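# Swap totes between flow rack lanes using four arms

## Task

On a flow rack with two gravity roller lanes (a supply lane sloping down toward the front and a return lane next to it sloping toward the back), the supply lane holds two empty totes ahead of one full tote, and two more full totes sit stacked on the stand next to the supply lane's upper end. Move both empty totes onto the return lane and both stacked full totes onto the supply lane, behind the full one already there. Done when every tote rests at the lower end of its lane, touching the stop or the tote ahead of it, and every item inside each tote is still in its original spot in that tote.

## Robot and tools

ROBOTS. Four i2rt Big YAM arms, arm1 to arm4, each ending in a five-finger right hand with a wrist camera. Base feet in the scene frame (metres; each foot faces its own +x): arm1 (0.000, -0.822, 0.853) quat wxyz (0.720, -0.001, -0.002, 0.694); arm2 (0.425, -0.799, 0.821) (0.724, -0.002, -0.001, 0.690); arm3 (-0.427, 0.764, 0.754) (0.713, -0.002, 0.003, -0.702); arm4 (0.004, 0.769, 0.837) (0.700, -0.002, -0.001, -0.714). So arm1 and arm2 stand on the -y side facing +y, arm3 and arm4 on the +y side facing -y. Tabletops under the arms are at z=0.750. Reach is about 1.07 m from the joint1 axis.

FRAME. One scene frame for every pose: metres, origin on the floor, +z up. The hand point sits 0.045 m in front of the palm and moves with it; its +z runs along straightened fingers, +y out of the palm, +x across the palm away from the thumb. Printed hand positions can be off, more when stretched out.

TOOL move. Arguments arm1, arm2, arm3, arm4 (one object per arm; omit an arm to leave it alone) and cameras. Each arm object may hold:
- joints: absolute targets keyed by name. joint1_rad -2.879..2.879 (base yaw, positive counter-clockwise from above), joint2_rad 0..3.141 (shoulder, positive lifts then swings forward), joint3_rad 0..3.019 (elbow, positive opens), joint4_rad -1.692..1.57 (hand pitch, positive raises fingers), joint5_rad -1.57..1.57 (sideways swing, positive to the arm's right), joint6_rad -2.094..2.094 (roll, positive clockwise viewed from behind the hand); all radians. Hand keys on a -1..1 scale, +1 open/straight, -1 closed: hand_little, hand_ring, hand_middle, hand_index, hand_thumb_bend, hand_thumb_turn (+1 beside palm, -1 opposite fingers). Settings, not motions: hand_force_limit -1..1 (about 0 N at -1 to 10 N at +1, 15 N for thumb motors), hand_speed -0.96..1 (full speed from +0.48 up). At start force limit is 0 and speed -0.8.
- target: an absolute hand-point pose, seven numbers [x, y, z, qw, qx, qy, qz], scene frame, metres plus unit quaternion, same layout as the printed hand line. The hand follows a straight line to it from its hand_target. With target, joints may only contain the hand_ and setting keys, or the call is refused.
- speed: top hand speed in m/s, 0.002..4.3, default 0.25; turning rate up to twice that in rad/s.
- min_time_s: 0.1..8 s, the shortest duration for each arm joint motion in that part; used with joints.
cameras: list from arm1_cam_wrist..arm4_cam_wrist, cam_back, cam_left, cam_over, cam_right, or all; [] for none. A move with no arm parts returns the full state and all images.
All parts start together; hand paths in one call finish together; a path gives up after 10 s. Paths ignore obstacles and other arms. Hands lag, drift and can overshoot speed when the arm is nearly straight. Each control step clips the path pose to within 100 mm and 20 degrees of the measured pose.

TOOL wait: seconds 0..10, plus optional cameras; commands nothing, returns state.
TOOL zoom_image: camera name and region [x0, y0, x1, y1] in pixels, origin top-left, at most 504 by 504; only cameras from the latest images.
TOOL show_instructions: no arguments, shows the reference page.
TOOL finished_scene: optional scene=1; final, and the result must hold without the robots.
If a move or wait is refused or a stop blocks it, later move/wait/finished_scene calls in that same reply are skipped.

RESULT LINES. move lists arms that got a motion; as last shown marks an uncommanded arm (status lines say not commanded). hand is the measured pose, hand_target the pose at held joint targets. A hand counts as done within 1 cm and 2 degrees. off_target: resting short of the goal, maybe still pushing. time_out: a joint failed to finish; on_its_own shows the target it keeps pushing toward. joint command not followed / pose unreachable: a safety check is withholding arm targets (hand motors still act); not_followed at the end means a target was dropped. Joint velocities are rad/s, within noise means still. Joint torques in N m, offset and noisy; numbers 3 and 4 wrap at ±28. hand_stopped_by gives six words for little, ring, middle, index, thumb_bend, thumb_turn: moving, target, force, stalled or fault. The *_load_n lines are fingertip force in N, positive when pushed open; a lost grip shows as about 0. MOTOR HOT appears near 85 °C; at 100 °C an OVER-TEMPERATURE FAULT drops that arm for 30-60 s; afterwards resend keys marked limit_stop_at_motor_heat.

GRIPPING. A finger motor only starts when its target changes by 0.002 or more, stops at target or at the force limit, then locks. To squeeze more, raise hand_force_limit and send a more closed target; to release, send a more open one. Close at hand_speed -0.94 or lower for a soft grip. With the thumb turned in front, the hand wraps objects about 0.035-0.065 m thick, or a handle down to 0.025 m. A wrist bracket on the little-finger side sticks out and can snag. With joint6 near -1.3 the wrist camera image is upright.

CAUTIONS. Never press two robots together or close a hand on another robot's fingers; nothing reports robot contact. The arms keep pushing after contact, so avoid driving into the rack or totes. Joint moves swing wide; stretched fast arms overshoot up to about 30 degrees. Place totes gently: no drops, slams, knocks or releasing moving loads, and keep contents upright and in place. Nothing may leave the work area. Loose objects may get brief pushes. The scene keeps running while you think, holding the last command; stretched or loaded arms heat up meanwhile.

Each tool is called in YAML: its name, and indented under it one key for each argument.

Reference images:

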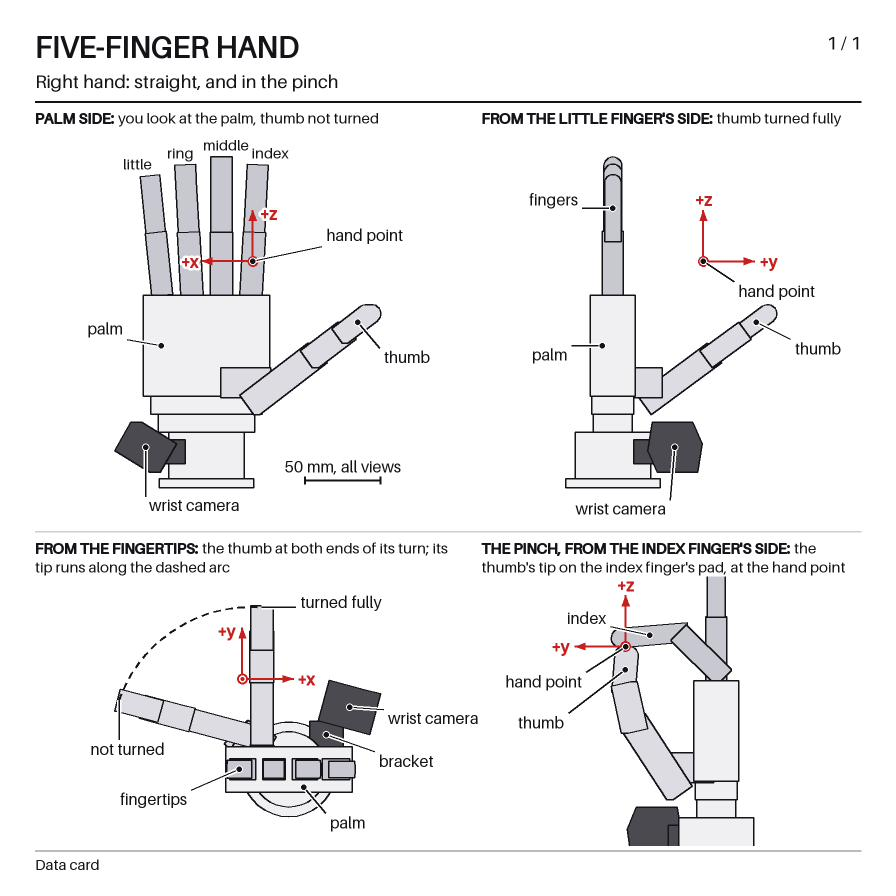

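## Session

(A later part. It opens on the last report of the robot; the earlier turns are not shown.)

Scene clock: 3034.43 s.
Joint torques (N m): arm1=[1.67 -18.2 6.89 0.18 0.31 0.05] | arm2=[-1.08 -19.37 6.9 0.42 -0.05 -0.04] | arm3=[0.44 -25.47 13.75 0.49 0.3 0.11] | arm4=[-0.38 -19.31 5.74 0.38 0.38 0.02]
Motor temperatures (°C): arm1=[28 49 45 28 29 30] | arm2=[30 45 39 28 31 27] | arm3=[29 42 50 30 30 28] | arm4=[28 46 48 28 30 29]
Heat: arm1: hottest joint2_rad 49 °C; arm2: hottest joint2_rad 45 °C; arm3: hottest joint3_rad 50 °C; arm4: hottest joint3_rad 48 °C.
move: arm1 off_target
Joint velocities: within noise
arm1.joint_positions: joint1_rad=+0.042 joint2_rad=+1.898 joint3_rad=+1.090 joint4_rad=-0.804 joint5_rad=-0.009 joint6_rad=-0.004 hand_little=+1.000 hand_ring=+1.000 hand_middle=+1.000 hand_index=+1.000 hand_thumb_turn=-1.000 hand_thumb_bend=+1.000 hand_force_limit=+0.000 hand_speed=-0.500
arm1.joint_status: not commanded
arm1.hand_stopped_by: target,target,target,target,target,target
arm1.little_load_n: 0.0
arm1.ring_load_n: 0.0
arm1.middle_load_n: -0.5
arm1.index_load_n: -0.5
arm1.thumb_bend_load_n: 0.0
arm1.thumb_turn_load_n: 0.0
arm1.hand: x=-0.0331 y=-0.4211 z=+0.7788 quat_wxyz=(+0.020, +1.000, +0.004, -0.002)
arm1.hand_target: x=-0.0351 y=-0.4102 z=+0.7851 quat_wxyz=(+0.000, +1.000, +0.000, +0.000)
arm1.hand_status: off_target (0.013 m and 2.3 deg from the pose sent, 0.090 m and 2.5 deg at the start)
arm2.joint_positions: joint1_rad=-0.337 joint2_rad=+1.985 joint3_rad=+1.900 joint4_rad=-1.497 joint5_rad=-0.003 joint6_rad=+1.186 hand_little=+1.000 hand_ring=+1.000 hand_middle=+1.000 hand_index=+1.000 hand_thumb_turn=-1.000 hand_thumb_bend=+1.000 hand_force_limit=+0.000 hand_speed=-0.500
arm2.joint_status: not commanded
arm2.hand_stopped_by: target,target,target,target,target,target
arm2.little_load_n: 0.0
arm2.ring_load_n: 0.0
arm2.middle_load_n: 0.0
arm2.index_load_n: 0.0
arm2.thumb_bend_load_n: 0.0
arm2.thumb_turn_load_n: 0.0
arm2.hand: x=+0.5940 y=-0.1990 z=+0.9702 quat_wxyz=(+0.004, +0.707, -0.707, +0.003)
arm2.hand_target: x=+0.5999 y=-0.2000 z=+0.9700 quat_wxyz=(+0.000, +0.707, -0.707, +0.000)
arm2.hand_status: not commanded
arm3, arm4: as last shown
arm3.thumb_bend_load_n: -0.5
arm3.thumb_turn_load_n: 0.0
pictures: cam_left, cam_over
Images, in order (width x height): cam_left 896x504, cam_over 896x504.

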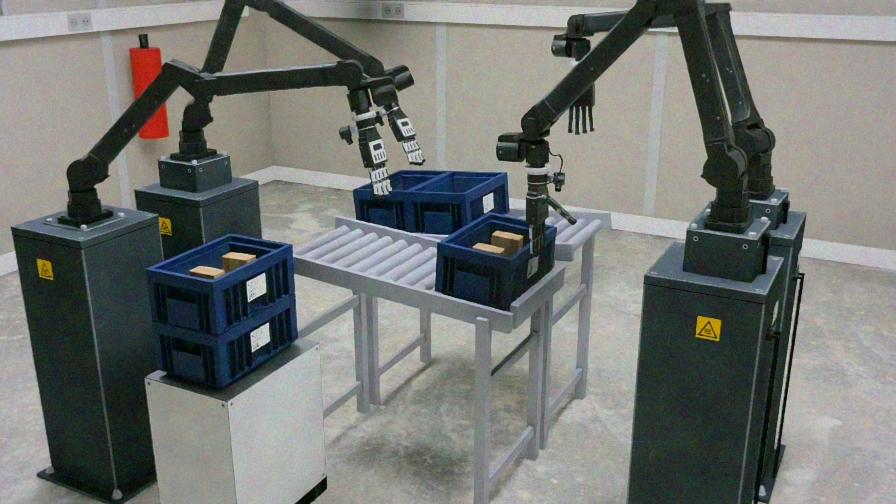

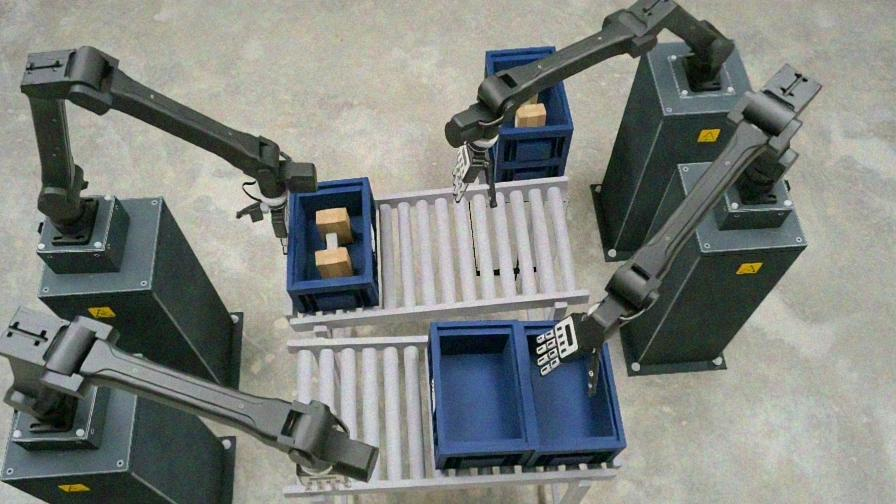

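move:
  arm1: {"target":[-0.035,-0.45,0.79,0,1,0,0],"speed":0.04}
  cameras: ["cam_over","cam_left"]

zoom_image:
  camera: "cam_over"
  region: [240, 150, 440, 340]

zoom_image:
  camera: "cam_left"
  region: [360, 130, 620, 340]

Scene clock: 3041.40 s.
Joint torques (N m): arm1=[1.73 -16.21 6.19 -0.1 0.31 0.04] | arm2=[-1.08 -19.55 6.89 0.42 -0.05 -0.05] | arm3=[1.2 -26.4 13.52 0.43 0.25 0.13] | arm4=[-0.44 -18.84 5.74 0.5 0.39 -0.01]
Motor temperatures (°C): arm1=[28 49 44 28 29 30] | arm2=[30 45 38 28 31 27] | arm3=[29 42 50 30 30 28] | arm4=[28 46 48 28 30 29]
Heat: arm1: hottest joint2_rad 49 °C; arm2: hottest joint2_rad 45 °C; arm3: hottest joint3_rad 50 °C; arm4: hottest joint3_rad 48 °C.
move: arm1 done
Joint velocities: within noise
arm1.joint_positions: joint1_rad=+0.042 joint2_rad=+1.806 joint3_rad=+0.974 joint4_rad=-0.760 joint5_rad=-0.009 joint6_rad=-0.002 hand_little=+1.000 hand_ring=+1.000 hand_middle=+1.000 hand_index=+1.000 hand_thumb_turn=-1.000 hand_thumb_bend=+1.000 hand_force_limit=+0.000 hand_speed=-0.500
arm1.joint_status: not commanded
arm1.hand_stopped_by: target,target,target,target,target,target
arm1.little_load_n: 0.0
arm1.ring_load_n: 0.0
arm1.middle_load_n: 0.0
arm1.index_load_n: 0.0
arm1.thumb_bend_load_n: 0.0
arm1.thumb_turn_load_n: 0.5
arm1.hand: x=-0.0331 y=-0.4540 z=+0.7866 quat_wxyz=(+0.010, +1.000, +0.003, -0.002)
arm1.hand_target: x=-0.0351 y=-0.4500 z=+0.7900 quat_wxyz=(+0.000, +1.000, +0.000, +0.000)
arm1.hand_status: done (0.006 m and 1.2 deg from the pose sent, 0.031 m and 2.3 deg at the start)
arm2, arm3, arm4: as last shown
arm2.thumb_bend_load_n: -0.5
arm4.ring_load_n: -0.5
pictures: cam_left, cam_over
Images, in order (width x height): cam_left 896x504, cam_over 896x504.

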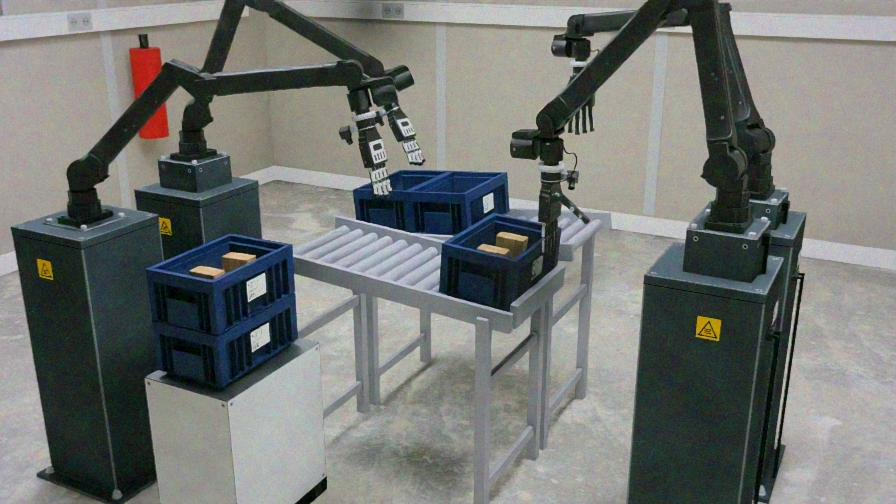

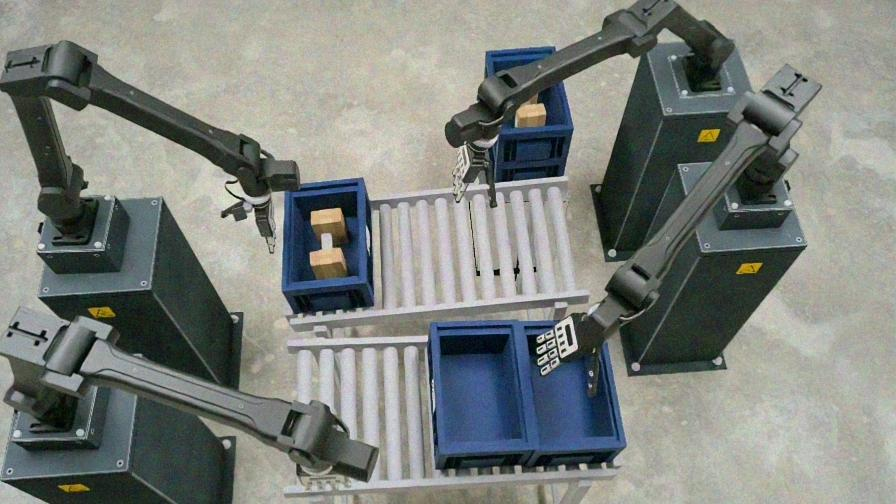

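Scaled by 2.520.

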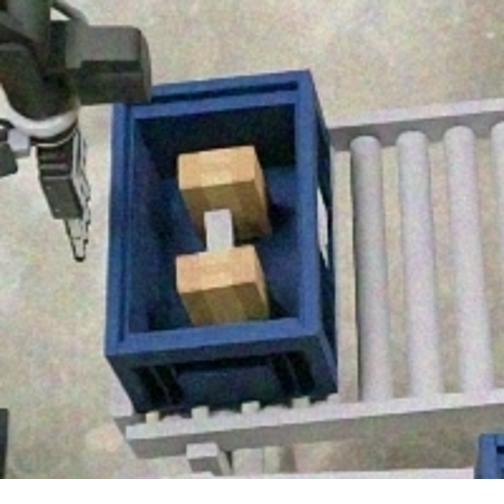

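Scaled by 1.938.

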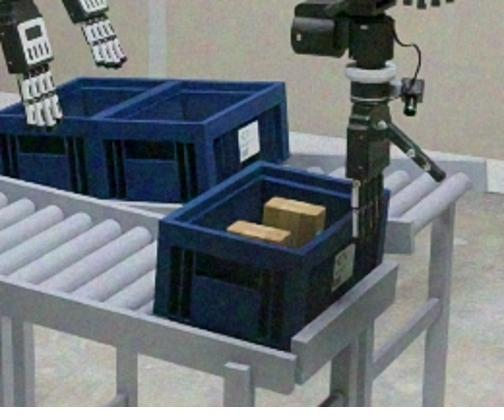

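move:
  arm1: {"target":[-0.035,-0.45,0.95,0,1,0,0],"speed":0.2}
  arm3: {"target":[-0.3,0.3,1.08,0,0,1,0],"speed":0.25}
  arm4: {"target":[0.3,0.3,1.05,0,0,1,0],"speed":0.25}
  cameras: ["arm3_cam_wrist","cam_left"]

Scene clock: 3087.40 s.
Joint torques (N m): arm1=[1.49 -13.8 11.25 -0.79 0.31 0.03] | arm2=[-1.08 -19.31 6.94 0.43 -0.05 -0.04] | arm3=[1.49 -15.15 7.8 0.44 0.06 -0.07] | arm4=[-1.14 -17.32 10.29 -0.46 -0.09 -0.16]
Motor temperatures (°C): arm1=[28 45 41 28 29 30] | arm2=[30 45 38 28 31 27] | arm3=[29 43 54 30 31 28] | arm4=[28 46 47 28 30 29]
Heat: arm1: hottest joint2_rad 45 °C; arm2: hottest joint2_rad 45 °C; arm3: hottest joint3_rad 54 °C; arm4: hottest joint3_rad 47 °C.
move: arm1 off_target; arm3 off_target; arm4 off_target
Joint velocities: within noise
arm1.joint_positions: joint1_rad=+0.042 joint2_rad=+1.546 joint3_rad=+1.119 joint4_rad=-1.172 joint5_rad=-0.009 joint6_rad=-0.002 hand_little=+1.000 hand_ring=+1.000 hand_middle=+1.000 hand_index=+1.000 hand_thumb_turn=-1.000 hand_thumb_bend=+1.000 hand_force_limit=+0.000 hand_speed=-0.500
arm1.joint_status: not commanded
arm1.hand_stopped_by: target,target,target,target,target,target
arm1.little_load_n: 0.0
arm1.ring_load_n: 0.0
arm1.middle_load_n: 0.0
arm1.index_load_n: 0.0
arm1.thumb_bend_load_n: 0.0
arm1.thumb_turn_load_n: 0.0
arm1.hand: x=-0.0338 y=-0.4615 z=+0.9392 quat_wxyz=(+0.014, +1.000, +0.003, -0.002)
arm1.hand_target: x=-0.0351 y=-0.4503 z=+0.9501 quat_wxyz=(+0.000, +1.000, +0.000, +0.000)
arm1.hand_status: off_target (0.016 m and 1.6 deg from the pose sent, 0.163 m and 1.2 deg at the start)
arm2: as last shown
arm2.little_load_n: 0.5
arm2.thumb_bend_load_n: 0.0
arm3.joint_positions: joint1_rad=+0.147 joint2_rad=+1.657 joint3_rad=+1.950 joint4_rad=-1.697 joint5_rad=-0.020 joint6_rad=+0.188 hand_little=+1.000 hand_ring=+1.000 hand_middle=+1.000 hand_index=+1.000 hand_thumb_turn=+1.000 hand_thumb_bend=+1.000 hand_force_limit=+0.000 hand_speed=-0.800
arm3.joint_status: not commanded
arm3.hand_stopped_by: target,target,target,target,target,target
arm3.little_load_n: -0.5
arm3.ring_load_n: 0.0
arm3.middle_load_n: 0.0
arm3.index_load_n: 0.0
arm3.thumb_bend_load_n: 0.0
arm3.thumb_turn_load_n: 0.0
arm3.hand: x=-0.3025 y=+0.2980 z=+1.0923 quat_wxyz=(-0.021, -0.012, -0.996, +0.080)
arm3.hand_target: x=-0.3001 y=+0.3003 z=+1.0794 quat_wxyz=(-0.018, -0.003, -0.998, +0.061)
arm3.hand_status: off_target (0.013 m and 9.6 deg from the pose sent, 0.370 m and 18.2 deg at the start; a joint's target at an end of its range on 39 of 74 steps)
arm4.joint_positions: joint1_rad=+0.485 joint2_rad=+1.889 joint3_rad=+1.903 joint4_rad=-1.599 joint5_rad=-0.001 joint6_rad=+0.471 hand_little=+1.000 hand_ring=+1.000 hand_middle=+1.000 hand_index=+1.000 hand_thumb_turn=+1.000 hand_thumb_bend=+1.000 hand_force_limit=+0.000 hand_speed=-0.800
arm4.joint_status: not commanded
arm4.hand_stopped_by: target,target,target,target,target,target
arm4.little_load_n: 0.0
arm4.ring_load_n: 0.0
arm4.middle_load_n: 0.0
arm4.index_load_n: 0.0
arm4.thumb_bend_load_n: 0.0
arm4.thumb_turn_load_n: 0.0
arm4.hand: x=+0.2968 y=+0.3092 z=+1.0457 quat_wxyz=(+0.003, -0.003, -1.000, -0.004)
arm4.hand_target: x=+0.2999 y=+0.3003 z=+1.0500 quat_wxyz=(+0.000, +0.000, -1.000, +0.000)
arm4.hand_status: off_target (0.011 m and 0.7 deg from the pose sent, 0.257 m and 31.4 deg at the start)
Images, in order (width x height): arm3_cam_wrist 896x504, cam_left 896x504.

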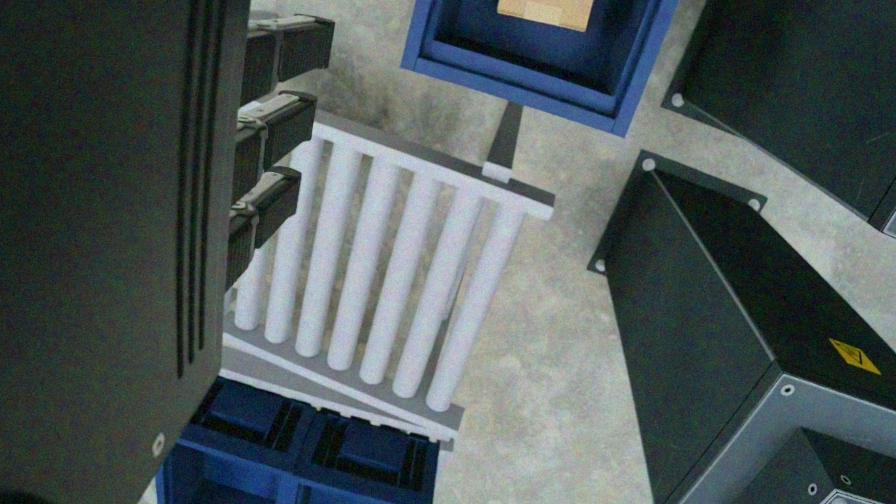

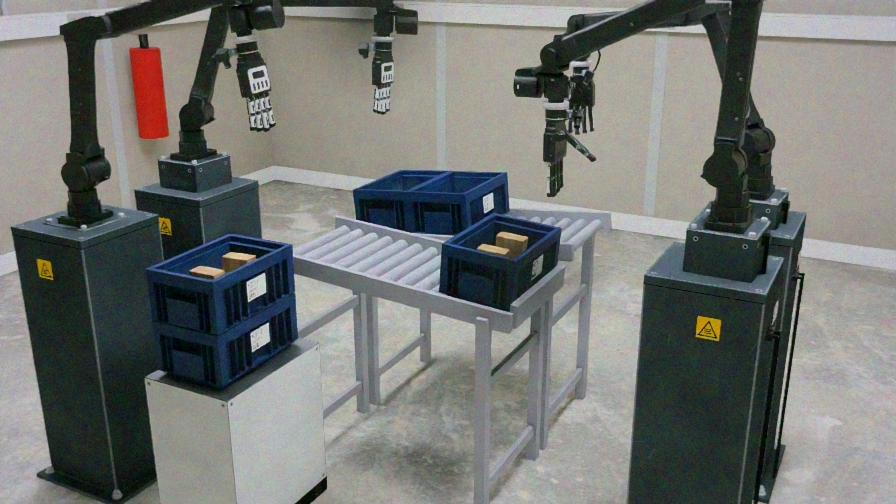

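move:
  arm3: {"target":[-0.45,0.33,0.99,0,0.383,0.924,0],"speed":0.25}

move:
  arm3: {"target":[-0.64,0.3,0.97,0,0.7071,0.7071,0],"speed":0.25,"joints":{"hand_thumb_turn":-1}}
  arm4: {"target":[0.1,0.3,0.98,0,0.383,-0.924,0],"speed":0.25,"joints":{"hand_thumb_turn":-1}}
  cameras: ["arm3_cam_wrist","cam_left","cam_over","cam_back"]

Scene clock: 3115.37 s.
Joint torques (N m): arm1=[1.61 -13.74 11.22 -0.81 0.31 0.02] | arm2=[-1.32 -19.19 6.94 0.42 -0.04 -0.05] | arm3=[0.56 -15.5 7.71 0.61 0.16 0.13] | arm4=[-0.67 -17.73 10.26 -0.36 -0.06 -0.17]
Motor temperatures (°C): arm1=[28 45 42 28 29 30] | arm2=[30 45 38 28 31 27] | arm3=[29 40 52 30 30 28] | arm4=[28 45 48 28 30 29]
Heat: arm1: hottest joint2_rad 45 °C; arm2: hottest joint2_rad 45 °C; arm3: hottest joint3_rad 52 °C; arm4: hottest joint3_rad 48 °C.
move: arm3 done
Joint velocities: within noise
arm1, arm2, arm4: as last shown
arm1.thumb_bend_load_n: -0.5
arm2.little_load_n: -0.5
arm3.joint_positions: joint1_rad=-0.211 joint2_rad=+1.557 joint3_rad=+1.549 joint4_rad=-1.565 joint5_rad=-0.010 joint6_rad=+0.579 hand_little=+1.000 hand_ring=+1.000 hand_middle=+1.000 hand_index=+1.000 hand_thumb_turn=+1.000 hand_thumb_bend=+1.000 hand_force_limit=+0.000 hand_speed=-0.800
arm3.joint_status: not commanded
arm3.hand_stopped_by: target,target,target,target,target,target
arm3.little_load_n: 0.0
arm3.ring_load_n: 0.0
arm3.middle_load_n: 0.0
arm3.index_load_n: 0.0
arm3.thumb_bend_load_n: -0.5
arm3.thumb_turn_load_n: 0.0
arm3.hand: x=-0.4504 y=+0.3284 z=+0.9929 quat_wxyz=(-0.001, -0.378, -0.926, -0.001)
arm3.hand_target: x=-0.4500 y=+0.3300 z=+0.9901 quat_wxyz=(+0.000, -0.383, -0.924, +0.000)
arm3.hand_status: done (0.003 m and 0.7 deg from the pose sent, 0.182 m and 44.7 deg at the start)
pictures: none

Scene clock: 3121.00 s.
Joint torques (N m): arm1=[1.61 -13.86 11.23 -0.8 0.31 0.03] | arm2=[-1.14 -19.31 6.94 0.42 -0.06 -0.05] | arm3=[0.03 -13.92 12.88 0.85 0.11 0.11] | arm4=[-1.49 -17.73 6.17 0.49 -0.01 -0.14]
Motor temperatures (°C): arm1=[28 44 42 28 29 30] | arm2=[30 45 37 28 31 27] | arm3=[29 40 53 30 30 28] | arm4=[28 45 48 28 30 29]
Heat: arm1: hottest joint2_rad 44 °C; arm2: hottest joint2_rad 45 °C; arm3: hottest joint3_rad 53 °C; arm4: hottest joint3_rad 48 °C.
move: arm3 off_target; arm4 done
Joint velocities: within noise
arm1, arm2: as last shown
arm1.thumb_bend_load_n: 0.0
arm2.little_load_n: 0.0
arm3.joint_positions: joint1_rad=-0.583 joint2_rad=+1.662 joint3_rad=+1.590 joint4_rad=-1.537 joint5_rad=-0.009 joint6_rad=+0.993 hand_little=+1.000 hand_ring=+1.000 hand_middle=+1.000 hand_index=+1.000 hand_thumb_turn=-1.000 hand_thumb_bend=+1.000 hand_force_limit=+0.000 hand_speed=-0.800
arm3.joint_status: all done
arm3.hand_stopped_by: target,target,target,target,target,target
arm3.little_load_n: 0.0
arm3.ring_load_n: 0.0
arm3.middle_load_n: 0.0
arm3.index_load_n: 0.0
arm3.thumb_bend_load_n: 0.0
arm3.thumb_turn_load_n: 0.0
arm3.hand: x=-0.6296 y=+0.3160 z=+0.9617 quat_wxyz=(+0.003, -0.703, -0.711, -0.017)
arm3.hand_target: x=-0.6397 y=+0.3008 z=+0.9701 quat_wxyz=(+0.000, -0.707, -0.707, +0.000)
arm3.hand_status: off_target (0.021 m and 2.1 deg from the pose sent, 0.193 m and 45.6 deg at the start)
arm4.joint_positions: joint1_rad=+0.240 joint2_rad=+1.803 joint3_rad=+1.616 joint4_rad=-1.388 joint5_rad=-0.001 joint6_rad=-0.563 hand_little=+1.000 hand_ring=+1.000 hand_middle=+1.000 hand_index=+1.000 hand_thumb_turn=-1.000 hand_thumb_bend=+1.000 hand_force_limit=+0.000 hand_speed=-0.800
arm4.joint_status: all done
arm4.hand_stopped_by: target,target,target,target,target,target
arm4.little_load_n: 0.0
arm4.ring_load_n: 0.0
arm4.middle_load_n: 0.0
arm4.index_load_n: 0.0
arm4.thumb_bend_load_n: 0.0
arm4.thumb_turn_load_n: 0.0
arm4.hand: x=+0.1033 y=+0.2981 z=+0.9842 quat_wxyz=(+0.001, +0.382, -0.924, +0.000)
arm4.hand_target: x=+0.1000 y=+0.3000 z=+0.9801 quat_wxyz=(+0.000, +0.383, -0.924, +0.000)
arm4.hand_status: done (0.006 m and 0.2 deg from the pose sent, 0.208 m and 45.4 deg at the start)
pictures: arm3_cam_wrist, cam_back, cam_left, cam_over
Images, in order (width x height): arm3_cam_wrist 896x504, cam_back 896x504, cam_left 896x504, cam_over 896x504.

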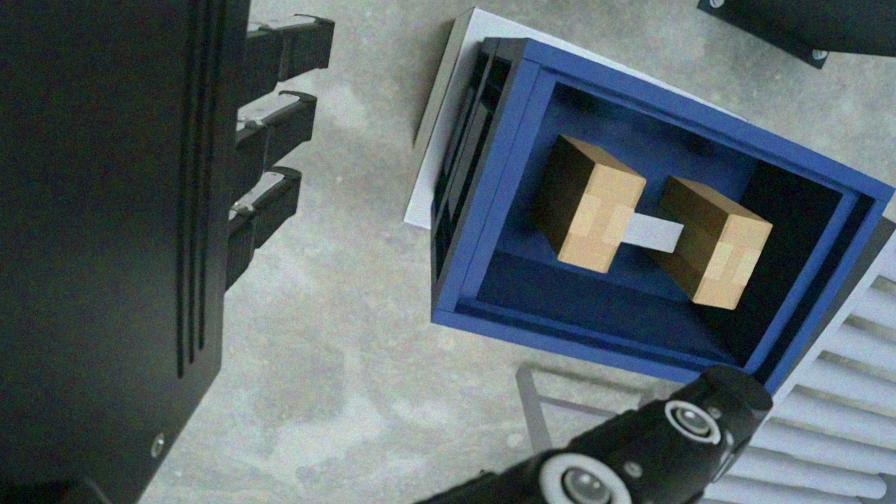

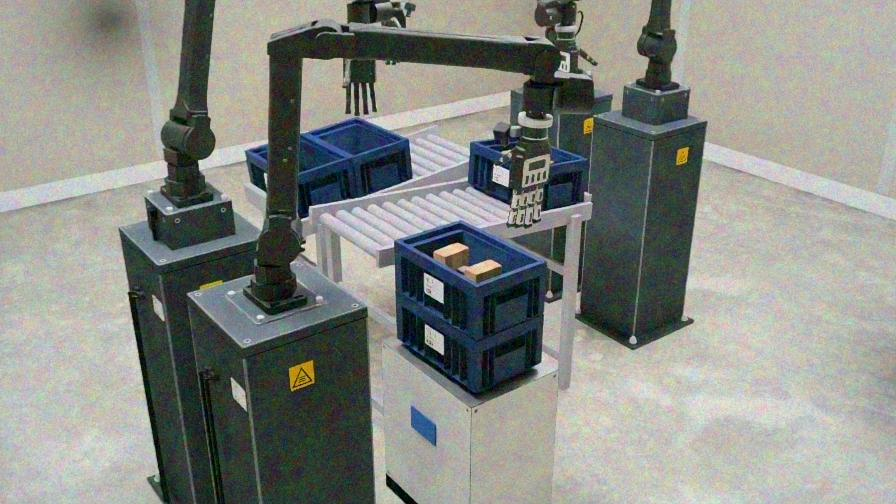

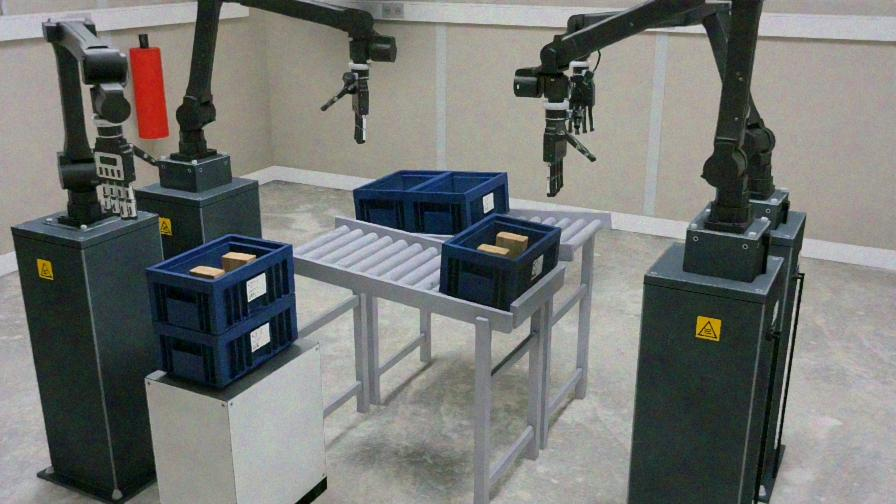

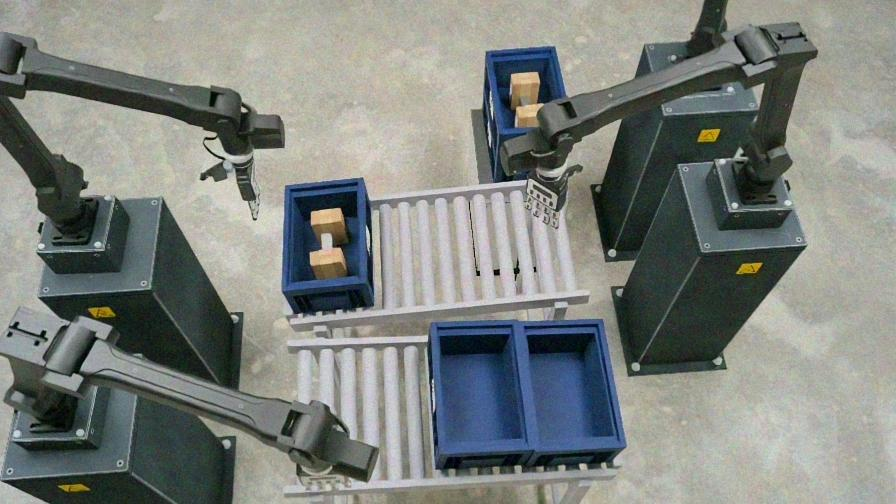

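move:
  cameras: ["cam_over","cam_left","cam_back","arm3_cam_wrist"]

Scene clock: 3152.97 s.
Joint torques (N m): arm1=[1.49 -13.8 11.22 -0.8 0.31 0.03] | arm2=[-1.2 -19.19 6.94 0.47 -0.06 -0.04] | arm3=[-0.32 -13.45 12.63 0.49 0.14 0.14] | arm4=[-1.14 -17.49 6.16 0.44 -0.03 -0.13]
Motor temperatures (°C): arm1=[28 44 43 28 29 30] | arm2=[30 44 37 28 31 27] | arm3=[29 38 57 30 30 28] | arm4=[28 48 47 28 30 29]
Heat: arm1: hottest joint2_rad 44 °C; arm2: hottest joint2_rad 44 °C; arm3: hottest joint3_rad 57 °C; arm4: hottest joint2_rad 48 °C.
Joint velocities: within noise
arm1.joint_positions: joint1_rad=+0.042 joint2_rad=+1.546 joint3_rad=+1.119 joint4_rad=-1.172 joint5_rad=-0.009 joint6_rad=-0.002 hand_little=+1.000 hand_ring=+1.000 hand_middle=+1.000 hand_index=+1.000 hand_thumb_turn=-1.000 hand_thumb_bend=+1.000 hand_force_limit=+0.000 hand_speed=-0.500
arm1.joint_status: not commanded
arm1.hand_stopped_by: target,target,target,target,target,target
arm1.little_load_n: 0.0
arm1.ring_load_n: 0.0
arm1.middle_load_n: 0.0
arm1.index_load_n: 0.0
arm1.thumb_bend_load_n: 0.0
arm1.thumb_turn_load_n: 0.0
arm1.hand: x=-0.0338 y=-0.4615 z=+0.9392 quat_wxyz=(+0.014, +1.000, +0.003, -0.002) (m; scene frame)
arm1.hand_target: x=-0.0351 y=-0.4503 z=+0.9501 quat_wxyz=(+0.000, +1.000, +0.000, +0.000) (m; scene frame)
arm1.hand_status: not commanded
arm2.joint_positions: joint1_rad=-0.337 joint2_rad=+1.985 joint3_rad=+1.900 joint4_rad=-1.497 joint5_rad=-0.003 joint6_rad=+1.186 hand_little=+1.000 hand_ring=+1.000 hand_middle=+1.000 hand_index=+1.000 hand_thumb_turn=-1.000 hand_thumb_bend=+1.000 hand_force_limit=+0.000 hand_speed=-0.500
arm2.joint_status: not commanded
arm2.hand_stopped_by: target,target,target,target,target,target
arm2.little_load_n: 0.0
arm2.ring_load_n: 0.0
arm2.middle_load_n: 0.0
arm2.index_load_n: 0.0
arm2.thumb_bend_load_n: 0.0
arm2.thumb_turn_load_n: 0.0
arm2.hand: x=+0.5940 y=-0.1990 z=+0.9702 quat_wxyz=(+0.004, +0.707, -0.707, +0.003) (m; scene frame)
arm2.hand_target: x=+0.5999 y=-0.2000 z=+0.9700 quat_wxyz=(+0.000, +0.707, -0.707, +0.000) (m; scene frame)
arm2.hand_status: not commanded
arm3.joint_positions: joint1_rad=-0.583 joint2_rad=+1.662 joint3_rad=+1.590 joint4_rad=-1.537 joint5_rad=-0.009 joint6_rad=+0.993 hand_little=+1.000 hand_ring=+1.000 hand_middle=+1.000 hand_index=+1.000 hand_thumb_turn=-1.000 hand_thumb_bend=+1.000 hand_force_limit=+0.000 hand_speed=-0.800
arm3.joint_status: all done
arm3.hand_stopped_by: target,target,target,target,target,target
arm3.little_load_n: 0.0
arm3.ring_load_n: 0.0
arm3.middle_load_n: 0.0
arm3.index_load_n: 0.0
arm3.thumb_bend_load_n: -0.5
arm3.thumb_turn_load_n: 0.0
arm3.hand: x=-0.6296 y=+0.3160 z=+0.9617 quat_wxyz=(+0.003, -0.703, -0.711, -0.017) (m; scene frame)
arm3.hand_target: x=-0.6397 y=+0.3008 z=+0.9701 quat_wxyz=(+0.000, -0.707, -0.707, +0.000) (m; scene frame)
arm3.hand_status: off_target (0.021 m and 2.1 deg from the pose sent, 0.193 m and 45.6 deg at the start)
arm4.joint_positions: joint1_rad=+0.240 joint2_rad=+1.803 joint3_rad=+1.616 joint4_rad=-1.388 joint5_rad=-0.001 joint6_rad=-0.563 hand_little=+1.000 hand_ring=+1.000 hand_middle=+1.000 hand_index=+1.000 hand_thumb_turn=-1.000 hand_thumb_bend=+1.000 hand_force_limit=+0.000 hand_speed=-0.800
arm4.joint_status: all done
arm4.hand_stopped_by: target,target,target,target,target,target
arm4.little_load_n: 0.0
arm4.ring_load_n: 0.0
arm4.middle_load_n: 0.0
arm4.index_load_n: 0.0
arm4.thumb_bend_load_n: 0.0
arm4.thumb_turn_load_n: 0.0
arm4.hand: x=+0.1033 y=+0.2981 z=+0.9842 quat_wxyz=(+0.001, +0.382, -0.924, +0.000) (m; scene frame)
arm4.hand_target: x=+0.1000 y=+0.3000 z=+0.9801 quat_wxyz=(+0.000, +0.383, -0.924, +0.000) (m; scene frame)
arm4.hand_status: done (0.006 m and 0.2 deg from the pose sent, 0.208 m and 45.4 deg at the start)
pictures: arm3_cam_wrist, cam_back, cam_left, cam_over
Images, in order (width x height): arm3_cam_wrist 896x504, cam_back 896x504, cam_left 896x504, cam_over 896x504.

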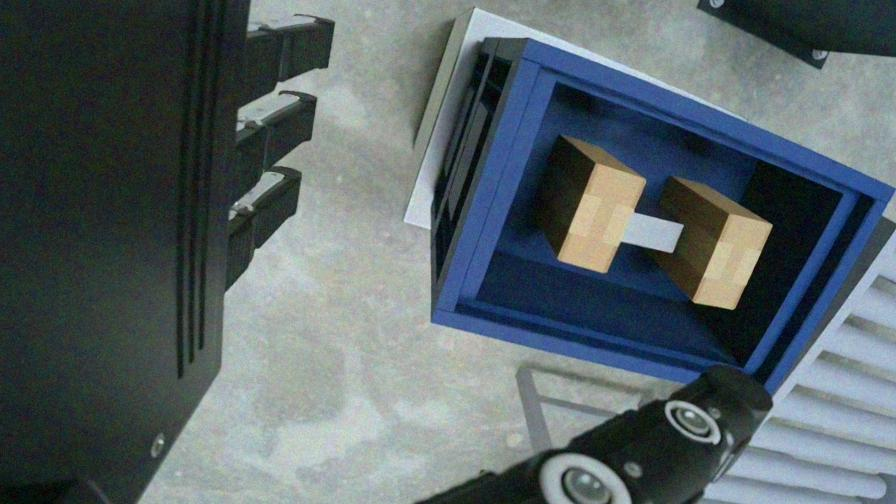

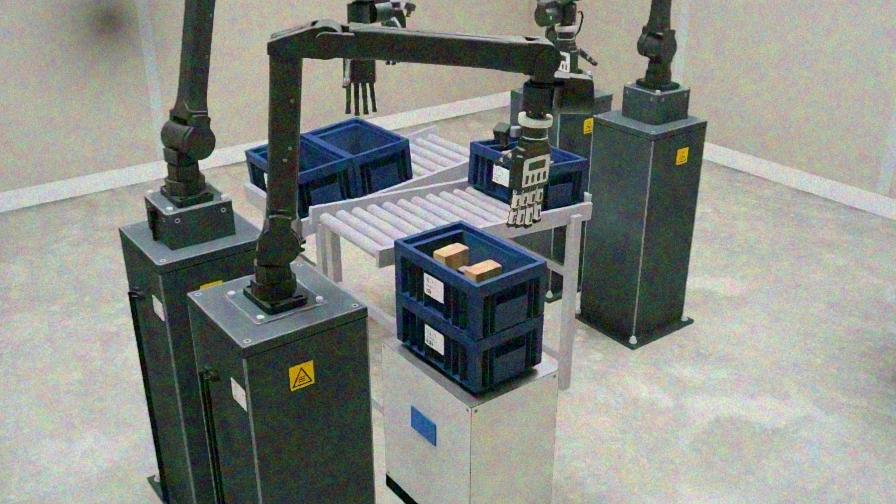

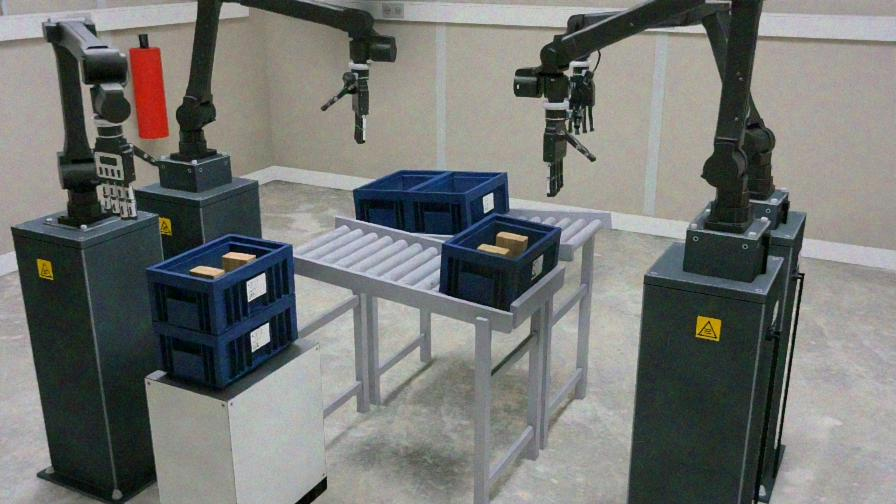

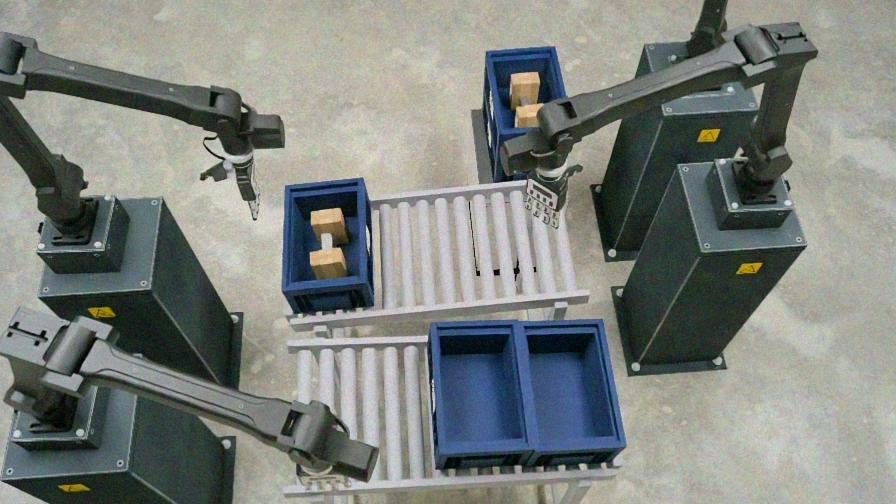

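move:
  arm3: {"target":[-0.64,0.235,0.945,0,0.7071,0.7071,0],"speed":0.15,"joints":{"hand_speed":-0.5,"hand_index":0.25,"hand_middle":0.25,"hand_ring":0.25}}
  arm4: {"target":[-0.235,0.295,0.975,0,0.7071,-0.7071,0],"speed":0.2,"joints":{"hand_speed":-0.5,"hand_index":0.25,"hand_middle":0.25,"hand_ring":0.25}}
  cameras: ["cam_over","cam_left","cam_back","arm3_cam_wrist","arm4_cam_wrist"]

Scene clock: 3207.57 s.
Joint torques (N m): arm1=[1.49 -13.8 11.21 -0.79 0.31 0.03] | arm2=[-1.2 -19.37 6.91 0.5 -0.06 -0.04] | arm3=[0.67 -16.44 12.93 0.47 0.09 0.14] | arm4=[-0.5 -14.39 8.7 0.23 0.03 -0.13]
Motor temperatures (°C): arm1=[28 43 44 28 29 30] | arm2=[30 44 37 28 31 27] | arm3=[29 37 60 30 30 28] | arm4=[28 48 46 28 30 29]
Heat: arm1: hottest joint3_rad 44 °C; arm2: hottest joint2_rad 44 °C; arm3: hottest joint3_rad 60 °C; arm4: hottest joint2_rad 48 °C.
move: arm3 off_target; arm4 off_target
Joint velocities: within noise
arm1, arm2: as last shown
arm3.joint_positions: joint1_rad=-0.528 joint2_rad=+1.816 joint3_rad=+1.735 joint4_rad=-1.529 joint5_rad=-0.009 joint6_rad=+1.054 hand_little=+1.000 hand_ring=+0.250 hand_middle=+0.250 hand_index=+0.250 hand_thumb_turn=-1.000 hand_thumb_bend=+1.000 hand_force_limit=+0.000 hand_speed=-0.500
arm3.joint_status: all done
arm3.hand_stopped_by: target,target,target,target,target,target
arm3.little_load_n: 0.0
arm3.ring_load_n: 0.0
arm3.middle_load_n: 0.0
arm3.index_load_n: 0.0
arm3.thumb_bend_load_n: 0.0
arm3.thumb_turn_load_n: 0.0
arm3.hand: x=-0.6340 y=+0.2536 z=+0.9379 quat_wxyz=(+0.004, -0.706, -0.708, -0.018)
arm3.hand_target: x=-0.6395 y=+0.2358 z=+0.9451 quat_wxyz=(+0.000, -0.707, -0.707, +0.000)
arm3.hand_status: off_target (0.021 m and 2.1 deg from the pose sent, 0.083 m and 2.1 deg at the start)
arm4.joint_positions: joint1_rad=-0.319 joint2_rad=+1.750 joint3_rad=+1.530 joint4_rad=-1.359 joint5_rad=+0.002 joint6_rad=-1.902 hand_little=+1.000 hand_ring=+0.250 hand_middle=+0.250 hand_index=+0.250 hand_thumb_turn=-1.000 hand_thumb_bend=+1.000 hand_force_limit=+0.000 hand_speed=-0.500
arm4.joint_status: all done
arm4.hand_stopped_by: target,target,target,target,target,target
arm4.little_load_n: 0.0
arm4.ring_load_n: 0.0
arm4.middle_load_n: 0.0
arm4.index_load_n: 0.0
arm4.thumb_bend_load_n: 0.0
arm4.thumb_turn_load_n: 0.0
arm4.hand: x=-0.2316 y=+0.3046 z=+0.9796 quat_wxyz=(-0.001, +0.704, -0.710, -0.002)
arm4.hand_target: x=-0.2348 y=+0.2952 z=+0.9750 quat_wxyz=(+0.000, +0.707, -0.707, +0.000)
arm4.hand_status: off_target (0.011 m and 0.5 deg from the pose sent, 0.338 m and 45.1 deg at the start)
pictures: arm3_cam_wrist, arm4_cam_wrist, cam_back, cam_left, cam_over
Images, in order (width x height): arm3_cam_wrist 896x504, arm4_cam_wrist 896x504, cam_back 896x504, cam_left 896x504, cam_over 896x504.

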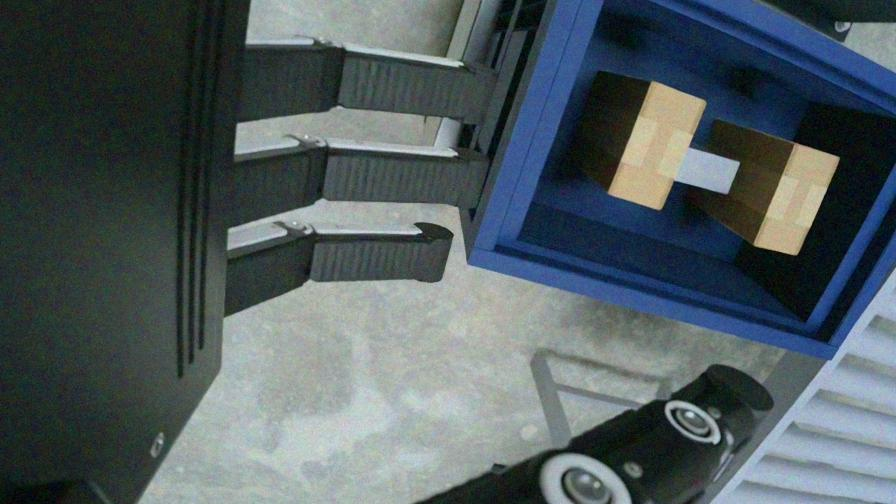

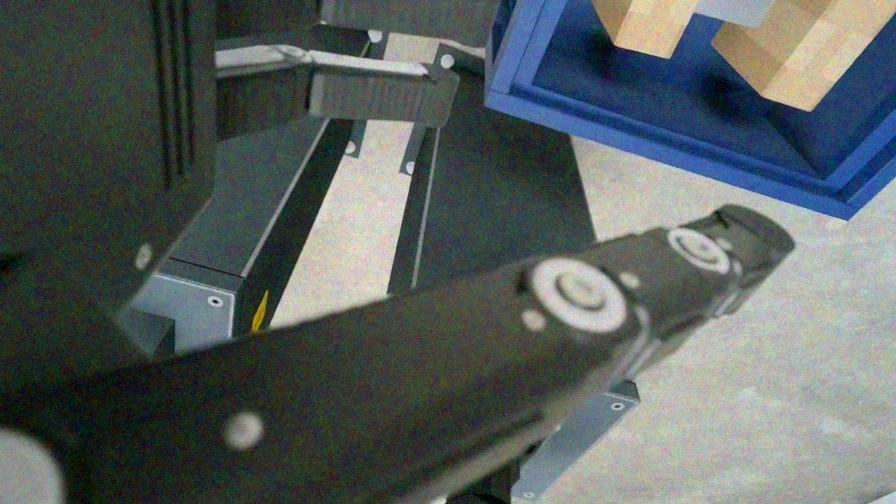

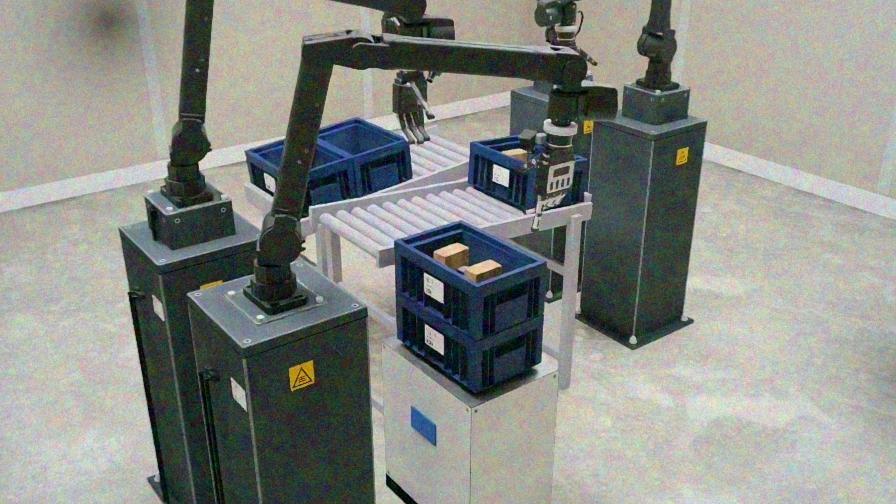

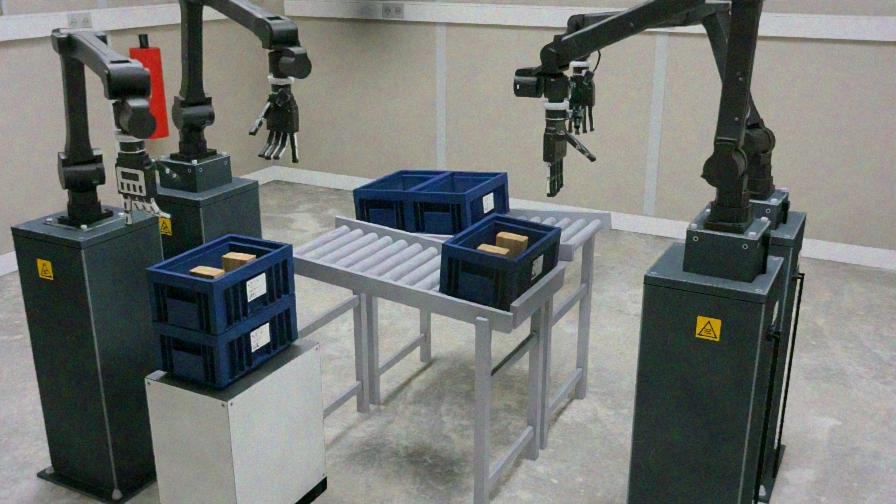

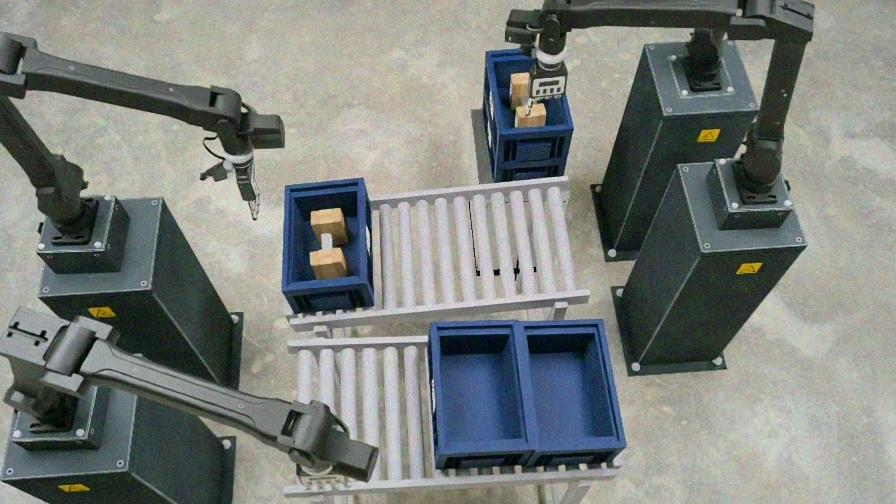

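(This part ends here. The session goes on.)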